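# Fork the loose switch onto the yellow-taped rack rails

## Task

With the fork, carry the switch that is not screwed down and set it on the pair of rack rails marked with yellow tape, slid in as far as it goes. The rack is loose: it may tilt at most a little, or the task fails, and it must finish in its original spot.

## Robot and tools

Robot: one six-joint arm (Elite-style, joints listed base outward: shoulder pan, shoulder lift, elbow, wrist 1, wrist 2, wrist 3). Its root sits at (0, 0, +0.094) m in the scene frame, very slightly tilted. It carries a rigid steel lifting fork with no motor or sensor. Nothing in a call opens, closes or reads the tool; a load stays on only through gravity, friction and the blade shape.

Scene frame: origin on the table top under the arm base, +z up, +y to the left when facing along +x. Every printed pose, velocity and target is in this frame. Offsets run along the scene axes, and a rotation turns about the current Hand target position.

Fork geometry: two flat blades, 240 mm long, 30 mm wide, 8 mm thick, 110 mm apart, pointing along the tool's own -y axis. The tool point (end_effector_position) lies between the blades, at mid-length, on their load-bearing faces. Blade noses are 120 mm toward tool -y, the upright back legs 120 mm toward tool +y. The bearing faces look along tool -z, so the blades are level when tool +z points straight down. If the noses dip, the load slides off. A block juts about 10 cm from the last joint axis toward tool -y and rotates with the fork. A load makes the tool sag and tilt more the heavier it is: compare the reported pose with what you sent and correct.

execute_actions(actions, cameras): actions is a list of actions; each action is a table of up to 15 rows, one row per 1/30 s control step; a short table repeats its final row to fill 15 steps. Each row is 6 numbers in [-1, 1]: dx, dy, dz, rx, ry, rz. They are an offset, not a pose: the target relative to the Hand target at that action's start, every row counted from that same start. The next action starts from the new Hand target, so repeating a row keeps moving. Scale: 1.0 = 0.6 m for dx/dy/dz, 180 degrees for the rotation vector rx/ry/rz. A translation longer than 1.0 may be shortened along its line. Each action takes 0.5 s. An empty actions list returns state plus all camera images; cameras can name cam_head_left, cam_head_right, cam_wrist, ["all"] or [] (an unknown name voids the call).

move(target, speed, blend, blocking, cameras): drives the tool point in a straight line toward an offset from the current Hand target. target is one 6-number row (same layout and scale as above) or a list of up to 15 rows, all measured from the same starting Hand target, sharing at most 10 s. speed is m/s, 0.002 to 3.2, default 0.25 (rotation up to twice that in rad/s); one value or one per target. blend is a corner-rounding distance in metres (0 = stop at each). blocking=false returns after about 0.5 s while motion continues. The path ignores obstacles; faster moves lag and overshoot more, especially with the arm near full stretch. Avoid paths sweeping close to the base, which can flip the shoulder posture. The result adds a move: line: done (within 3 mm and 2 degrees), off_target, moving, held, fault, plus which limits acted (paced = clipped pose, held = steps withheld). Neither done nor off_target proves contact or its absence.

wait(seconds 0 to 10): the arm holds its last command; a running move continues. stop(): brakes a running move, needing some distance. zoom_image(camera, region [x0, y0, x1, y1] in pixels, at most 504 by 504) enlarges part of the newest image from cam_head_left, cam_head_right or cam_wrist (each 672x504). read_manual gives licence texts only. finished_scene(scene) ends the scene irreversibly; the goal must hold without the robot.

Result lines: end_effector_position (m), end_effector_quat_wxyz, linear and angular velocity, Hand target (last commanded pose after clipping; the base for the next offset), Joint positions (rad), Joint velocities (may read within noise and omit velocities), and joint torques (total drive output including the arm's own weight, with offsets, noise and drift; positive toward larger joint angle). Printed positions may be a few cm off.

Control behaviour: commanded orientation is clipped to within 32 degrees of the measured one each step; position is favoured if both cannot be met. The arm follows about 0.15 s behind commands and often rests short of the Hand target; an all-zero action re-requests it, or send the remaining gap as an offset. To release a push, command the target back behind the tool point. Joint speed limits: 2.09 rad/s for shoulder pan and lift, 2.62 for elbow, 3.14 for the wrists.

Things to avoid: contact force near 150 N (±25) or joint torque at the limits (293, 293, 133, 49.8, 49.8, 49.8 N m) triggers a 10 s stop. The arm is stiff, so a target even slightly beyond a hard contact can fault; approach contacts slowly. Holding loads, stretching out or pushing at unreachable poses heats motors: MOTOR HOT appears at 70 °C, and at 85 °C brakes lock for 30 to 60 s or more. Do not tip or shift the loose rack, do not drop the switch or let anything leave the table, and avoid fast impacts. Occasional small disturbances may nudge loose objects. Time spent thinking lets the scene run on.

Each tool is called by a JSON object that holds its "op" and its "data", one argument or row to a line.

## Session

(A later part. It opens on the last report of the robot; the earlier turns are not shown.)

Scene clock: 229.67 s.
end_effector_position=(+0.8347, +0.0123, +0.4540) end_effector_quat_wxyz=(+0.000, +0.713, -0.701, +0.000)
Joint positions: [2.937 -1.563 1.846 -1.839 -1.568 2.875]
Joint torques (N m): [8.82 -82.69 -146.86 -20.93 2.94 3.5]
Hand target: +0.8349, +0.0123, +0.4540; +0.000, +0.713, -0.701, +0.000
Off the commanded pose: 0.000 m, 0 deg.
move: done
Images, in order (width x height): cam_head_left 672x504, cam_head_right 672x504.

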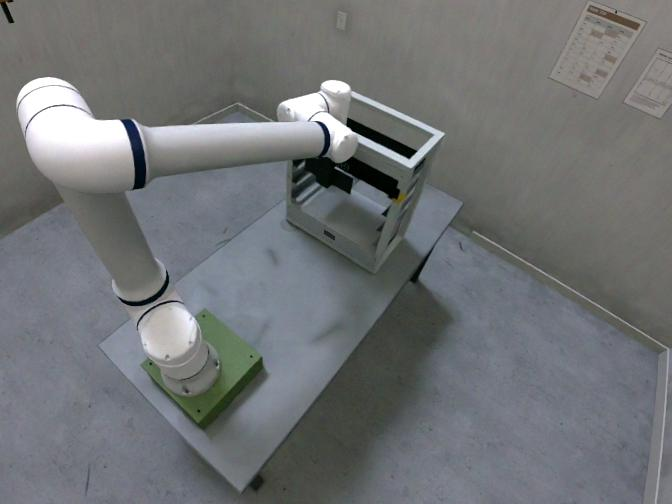

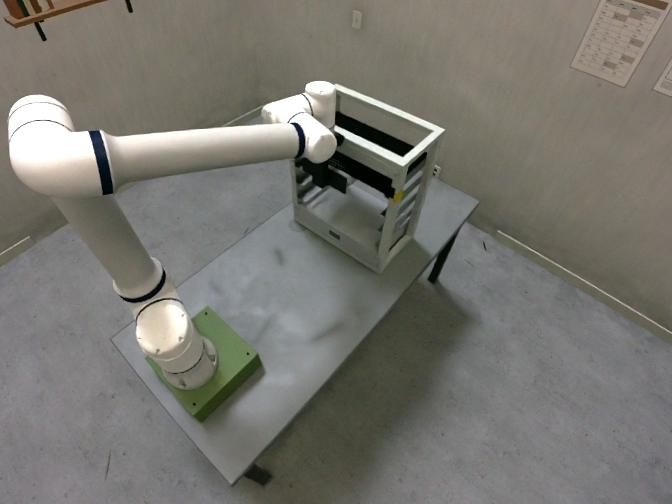

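{"op": "move", "data": {
  "target": [0, 0, -0.030, 0, 0, 0],
  "speed": 0.04,
  "cameras": ["cam_wrist"]
}}

Scene clock: 231.90 s.
end_effector_position=(+0.8349, +0.0123, +0.4363) end_effector_quat_wxyz=(+0.000, +0.713, -0.701, +0.000)
Joint positions: [2.937 -1.554 1.869 -1.872 -1.568 2.875]
Joint torques (N m): [8.66 -51.08 -73.91 -10.09 -1.23 3.26]
Hand target: +0.8349, +0.0123, +0.4360; +0.000, +0.713, -0.701, +0.000
Off the commanded pose: 0.000 m, 0 deg.
move: done
camera_calibration:
cam_wrist: T_world_to_cam=[[0.00305375, -0.999641, -0.0266159, 0.0308632], [-0.937872, -0.012098, 0.34677, 0.503158], [-0.346968, 0.0239033, -0.937572, 0.792823], [0, 0, 0, 1]] pos_world=[0.746888, 0.0179882, 0.56967]
Images, in order (width x height): cam_wrist 672x504.

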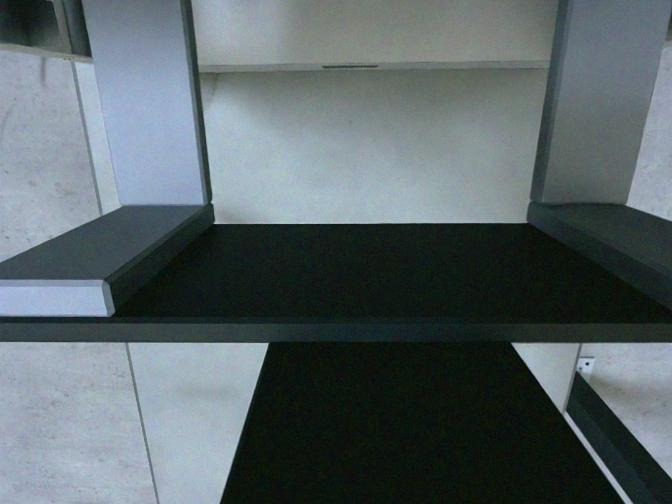

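{"op": "move", "data": {
  "target": [0, 0, -0.021, 0, 0, 0],
  "speed": 0.04,
  "cameras": ["cam_wrist"]
}}

Scene clock: 234.97 s.
end_effector_position=(+0.8349, +0.0123, +0.4236) end_effector_quat_wxyz=(+0.000, +0.713, -0.701, +0.000)
Joint positions: [2.938 -1.547 1.886 -1.895 -1.568 2.875]
Joint torques (N m): [9 -52.29 -72.71 -10.29 -1.38 3.47]
Hand target: +0.8349, +0.0123, +0.4234; +0.000, +0.713, -0.701, +0.000
Off the commanded pose: 0.000 m, 0 deg.
move: done
camera_calibration:
cam_wrist: T_world_to_cam=[[0.00305244, -0.999641, -0.0266154, 0.0305259], [-0.937872, -0.0120966, 0.34677, 0.507562], [-0.346968, 0.0239034, -0.937572, 0.780915], [0, 0, 0, 1]] pos_world=[0.746888, 0.0179882, 0.55697]
Images, in order (width x height): cam_wrist 672x504.

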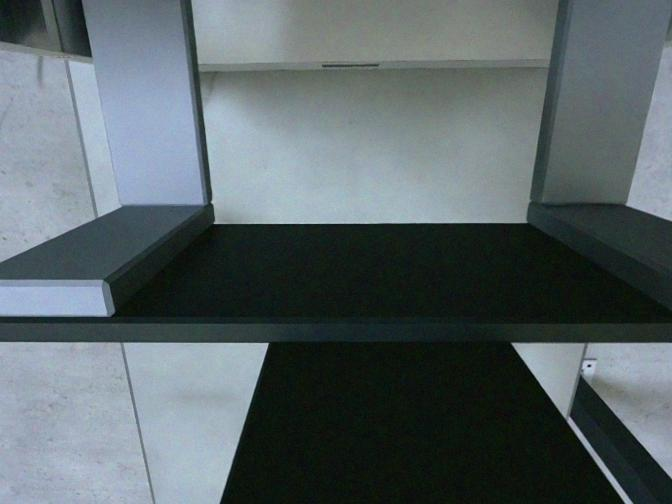

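{"op": "move", "data": {
  "target": [-0.30, -0.0058, 0, 0, 0, 0],
  "speed": 0.18,
  "cameras": ["all"]
}}

Scene clock: 246.63 s.
end_effector_position=(+0.6550, +0.0088, +0.4234) end_effector_quat_wxyz=(+0.000, +0.713, -0.701, +0.000)
Joint positions: [2.84 -1.874 2.157 -1.839 -1.569 2.777]
Joint torques (N m): [-22.07 -43.2 -73.88 -5.47 2 -2.33]
Hand target: +0.6549, +0.0088, +0.4234; +0.000, +0.713, -0.701, +0.000
Off the commanded pose: 0.000 m, 0 deg.
move: done
camera_calibration:
cam_wrist: T_world_to_cam=[[0.00305095, -0.999641, -0.0266157, 0.0275717], [-0.937839, -0.0120975, 0.346859, 0.338892], [-0.347056, 0.023903, -0.93754, 0.718459], [0, 0, 0, 1]] pos_world=[0.567088, 0.0144882, 0.55677]

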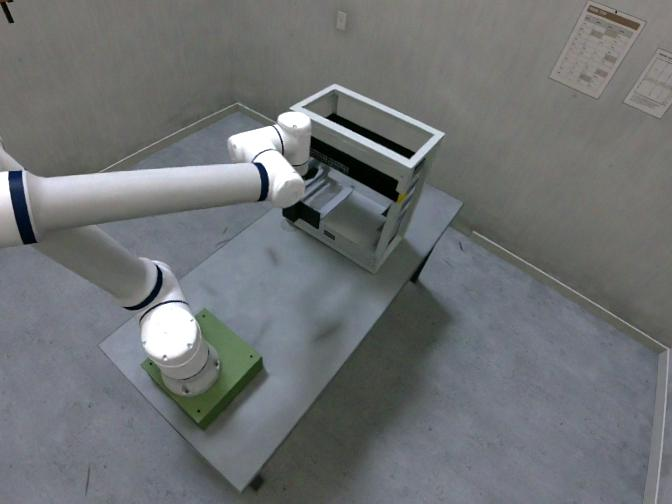

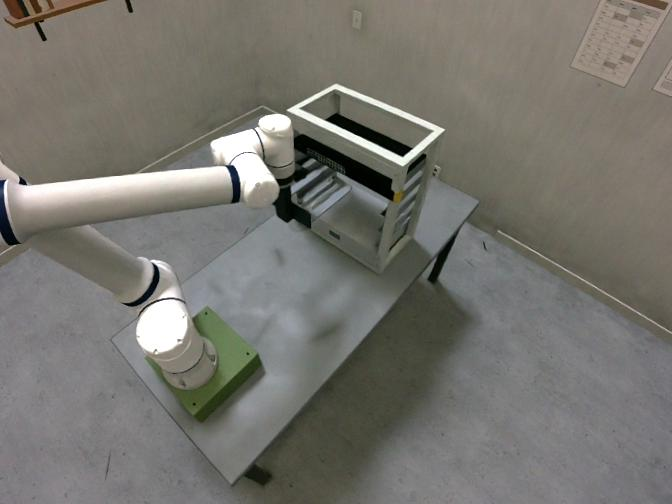

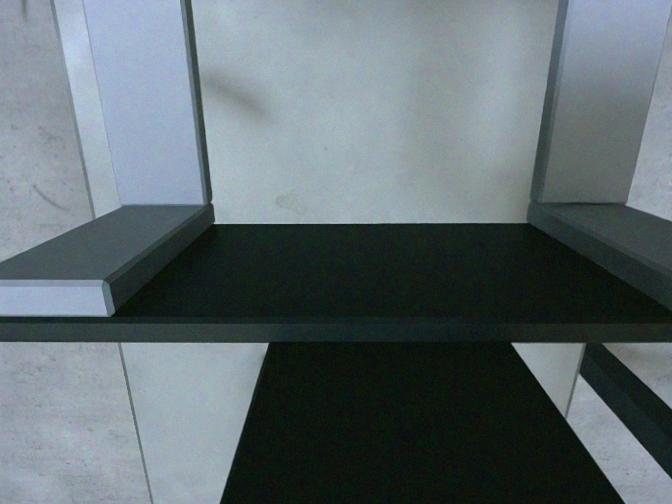

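{"op": "zoom_image", "data": {
  "camera": "cam_head_left",
  "region": [260, 80, 480, 280]
}}

{"op": "zoom_image", "data": {
  "camera": "cam_head_right",
  "region": [260, 80, 480, 280]
}}

Scaled by 2.291.

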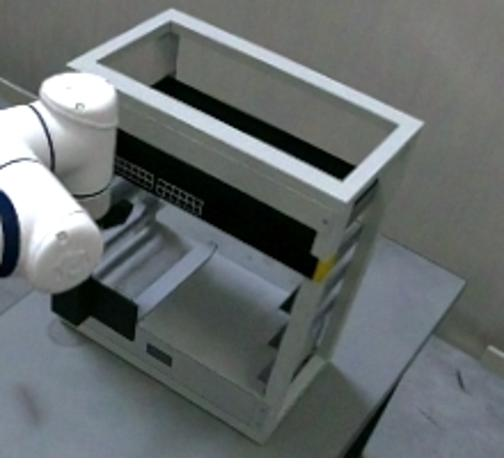

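Scaled by 2.291.

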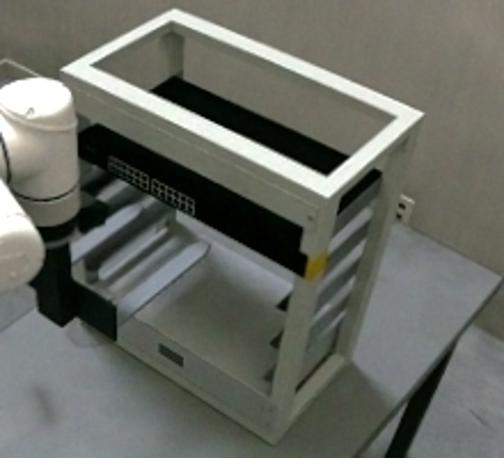

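{"op": "move", "data": {
  "target": [
    [-0.0167, -0.0003, 0.03, 0, 0, 0],
    [-0.0167, -0.0003, 0.0727, 0, 0, 0],
    [-0.0033, 0, 0.0727, 0, 0, 0]
  ],
  "speed": [0.1, 0.1, 0.03],
  "blend": [0.005, 0.004, 0],
  "cameras": ["cam_head_left", "cam_head_right"]
}}

Scene clock: 258.37 s.
end_effector_position=(+0.6527, +0.0088, +0.4670) end_effector_quat_wxyz=(+0.000, +0.713, -0.701, +0.000)
Joint positions: [2.838 -1.897 2.094 -1.753 -1.569 2.775]
Joint torques (N m): [9.91 -15.4 -101.25 -5.6 1.37 3.44]
Hand target: +0.6529, +0.0088, +0.4670; +0.000, +0.713, -0.701, +0.000
Off the commanded pose: 0.000 m, 0 deg.
move: done
Images, in order (width x height): cam_head_left 672x504, cam_head_right 672x504.

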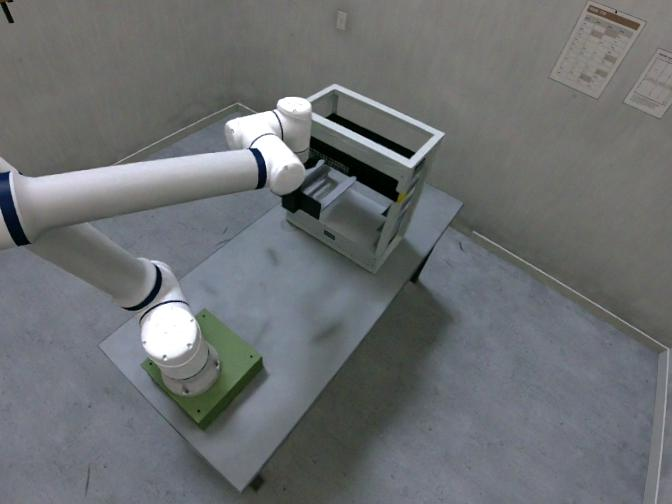

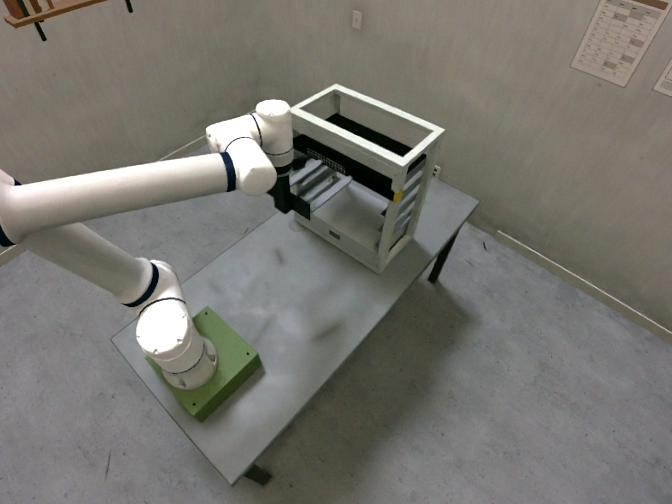

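{"op": "move", "data": {
  "target": [0.0117, 0.0002, 0, 0, 0, 0],
  "speed": 0.015
}}

Scene clock: 261.17 s.
end_effector_position=(+0.6597, +0.0089, +0.4670) end_effector_quat_wxyz=(+0.000, +0.713, -0.701, +0.000)
Joint positions: [2.843 -1.884 2.085 -1.757 -1.569 2.781]
Joint torques (N m): [9.62 -18.32 -99.86 -10.16 1.93 3.4]
Hand target: +0.6599, +0.0089, +0.4670; +0.000, +0.713, -0.701, +0.000
Off the commanded pose: 0.000 m, 0 deg.
move: done

{"op": "move", "data": {
  "target": [0.0033, 0.0001, 0, 0, 0, 0],
  "speed": 0.01
}}

{"op": "move", "data": {
  "target": [0.0033, 0.0001, 0, 0, 0, 0],
  "speed": 0.01
}}

Scene clock: 264.50 s.
end_effector_position=(+0.6618, +0.0090, +0.4670) end_effector_quat_wxyz=(+0.000, +0.713, -0.701, +0.000)
Joint positions: [2.845 -1.88 2.082 -1.759 -1.569 2.782]
Joint torques (N m): [9.45 -17.67 -100.42 -10.31 2.01 3.57]
Hand target: +0.6619, +0.0090, +0.4670; +0.000, +0.713, -0.701, +0.000
Off the commanded pose: 0.000 m, 0 deg.
move: done

Scene clock: 265.20 s.
end_effector_position=(+0.6638, +0.0090, +0.4670) end_effector_quat_wxyz=(+0.000, +0.713, -0.701, +0.000)
Joint positions: [2.846 -1.876 2.08 -1.76 -1.569 2.784]
Joint torques (N m): [9.68 -18.41 -101.01 -10.06 1.79 3.46]
Hand target: +0.6639, +0.0091, +0.4670; +0.000, +0.713, -0.701, +0.000
Off the commanded pose: 0.000 m, 0 deg.
move: done

{"op": "move", "data": {
  "target": [0.0025, 0.00005, 0, 0, 0, 0],
  "speed": 0.01
}}

{"op": "move", "data": {
  "target": [0.0020, 0.00005, 0, 0, 0, 0],
  "speed": 0.01
}}

Scene clock: 267.80 s.
end_effector_position=(+0.6653, +0.0091, +0.4670) end_effector_quat_wxyz=(+0.000, +0.713, -0.701, +0.000)
Joint positions: [2.847 -1.873 2.078 -1.761 -1.569 2.785]
Joint torques (N m): [4.45 -9.45 -108.27 -15.75 2.03 6.11]
Hand target: +0.6654, +0.0091, +0.4670; +0.000, +0.713, -0.701, +0.000
Off the commanded pose: 0.000 m, 0 deg.
move: done

Scene clock: 268.50 s.
end_effector_position=(+0.6664, +0.0091, +0.4669) end_effector_quat_wxyz=(+0.000, +0.713, -0.701, +0.000)
Joint positions: [2.848 -1.87 2.076 -1.762 -1.569 2.786]
Joint torques (N m): [5.74 9.57 -125 -28.17 6.12 9.65]
Hand target: +0.6666, +0.0091, +0.4670; +0.000, +0.713, -0.701, +0.000
Off the commanded pose: 0.000 m, 0 deg.
move: done

{"op": "move", "data": {
  "target": [
    [-0.005, -0.0001, 0, 0, 0, 0],
    [-0.0055, -0.0029, 0, 0, 0, 0.00444]
  ],
  "speed": 0.03
}}

{"op": "move", "data": {
  "target": [0.0033, 0.0001, 0, 0, 0, 0],
  "speed": 0.01
}}

Scene clock: 280.07 s.
end_effector_position=(+0.6633, +0.0074, +0.4670) end_effector_quat_wxyz=(+0.000, +0.718, -0.696, +0.000)
Joint positions: [2.839 -1.877 2.08 -1.76 -1.569 2.763]
Joint torques (N m): [-22.45 -46.77 -75.57 -5.4 -1.65 -2.31]
Hand target: +0.6633, +0.0074, +0.4670; +0.000, +0.718, -0.696, +0.000
Off the commanded pose: 0.000 m, 0 deg.
move: done

Scene clock: 280.77 s.
end_effector_position=(+0.6651, +0.0074, +0.4670) end_effector_quat_wxyz=(+0.000, +0.718, -0.696, +0.000)
Joint positions: [2.84 -1.873 2.078 -1.761 -1.569 2.764]
Joint torques (N m): [10.77 -7.02 -108.27 -14.04 0.83 1.42]
Hand target: +0.6652, +0.0074, +0.4670; +0.000, +0.718, -0.696, +0.000
Off the commanded pose: 0.000 m, 0 deg.
move: done

{"op": "move", "data": {
  "target": [0.0018, 0.00005, 0, 0, 0, 0],
  "speed": 0.01
}}

Scene clock: 286.27 s.
end_effector_position=(+0.6662, +0.0075, +0.4670) end_effector_quat_wxyz=(+0.000, +0.718, -0.696, +0.000)
Joint positions: [2.841 -1.871 2.077 -1.762 -1.569 2.764]
Joint torques (N m): [13.47 14.06 -123.47 -28.45 6.69 -2.49]
Hand target: +0.6663, +0.0075, +0.4670; +0.000, +0.718, -0.696, +0.000
Off the commanded pose: 0.000 m, 0 deg.
move: done

{"op": "move", "data": {
  "target": [-0.2, -0.0038, 0, 0, 0, 0],
  "speed": 0.15,
  "cameras": ["all"]
}}

Scene clock: 294.87 s.
end_effector_position=(+0.5465, +0.0052, +0.4670) end_effector_quat_wxyz=(+0.000, +0.718, -0.696, +0.000)
Joint positions: [2.726 -2.12 2.212 -1.647 -1.571 2.65]
Joint torques (N m): [-21.36 -22.57 -77.09 -5.19 2.11 -1.78]
Hand target: +0.5463, +0.0052, +0.4670; +0.000, +0.718, -0.696, +0.000
Off the commanded pose: 0.000 m, 0 deg.
move: done
camera_calibration:
cam_wrist: T_world_to_cam=[[0.0169654, -0.999502, -0.0266055, 0.0178959], [-0.937583, -0.0251471, 0.346851, 0.221816], [-0.347347, 0.0190604, -0.937543, 0.72192], [0, 0, 0, 1]] pos_world=[0.458424, 0.00970502, 0.60037]

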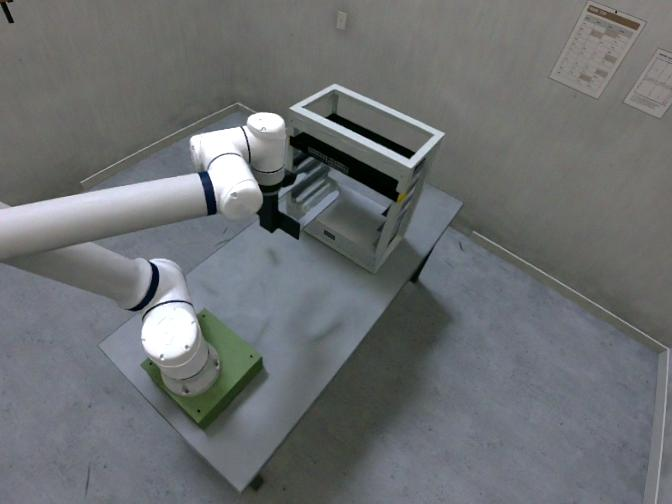

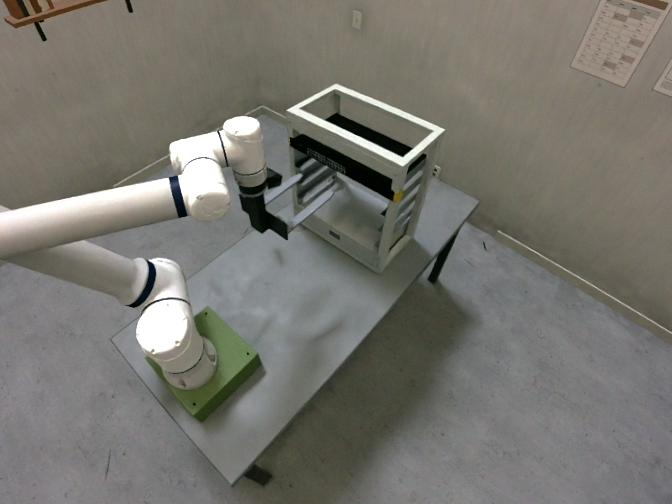

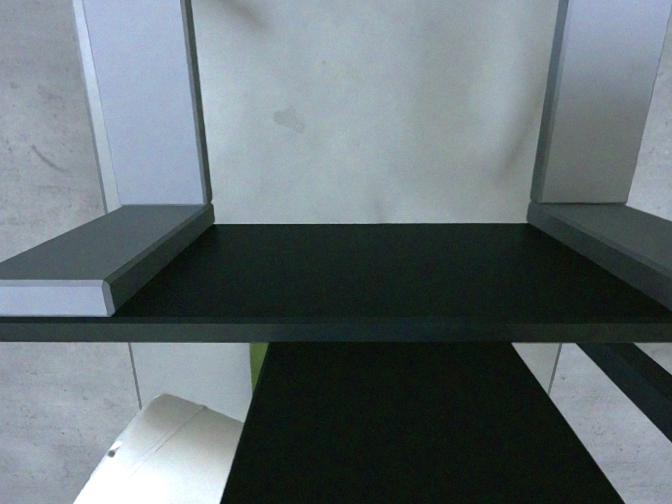

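{"op": "zoom_image", "data": {
  "camera": "cam_head_left",
  "region": [270, 80, 470, 280]
}}

{"op": "zoom_image", "data": {
  "camera": "cam_head_right",
  "region": [270, 80, 470, 280]
}}

{"op": "zoom_image", "data": {
  "camera": "cam_head_right",
  "region": [370, 140, 450, 220]
}}

Scaled by 2.520.

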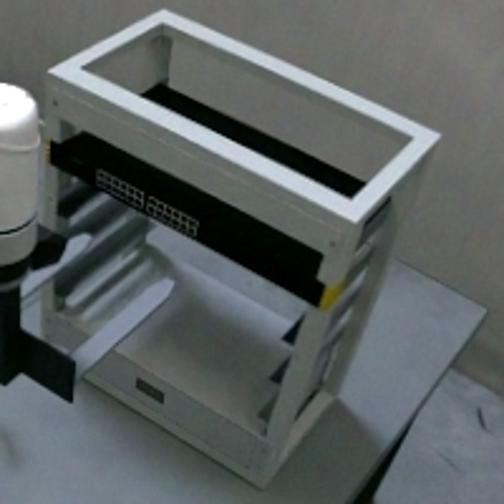

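Scaled by 2.520.

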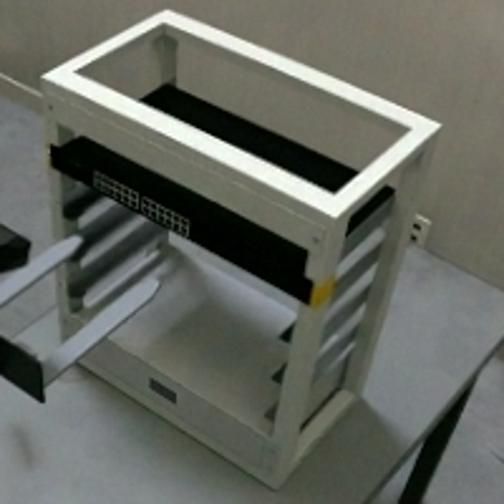

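Scaled by 6.300.

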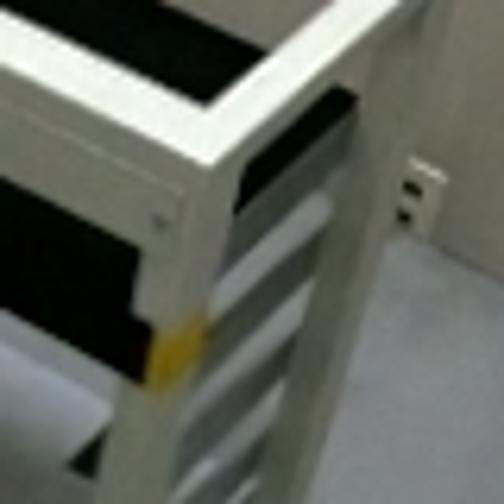

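{"op": "finished_scene", "data": {
  "scene": 2
}}

The scene is finished: the task was done.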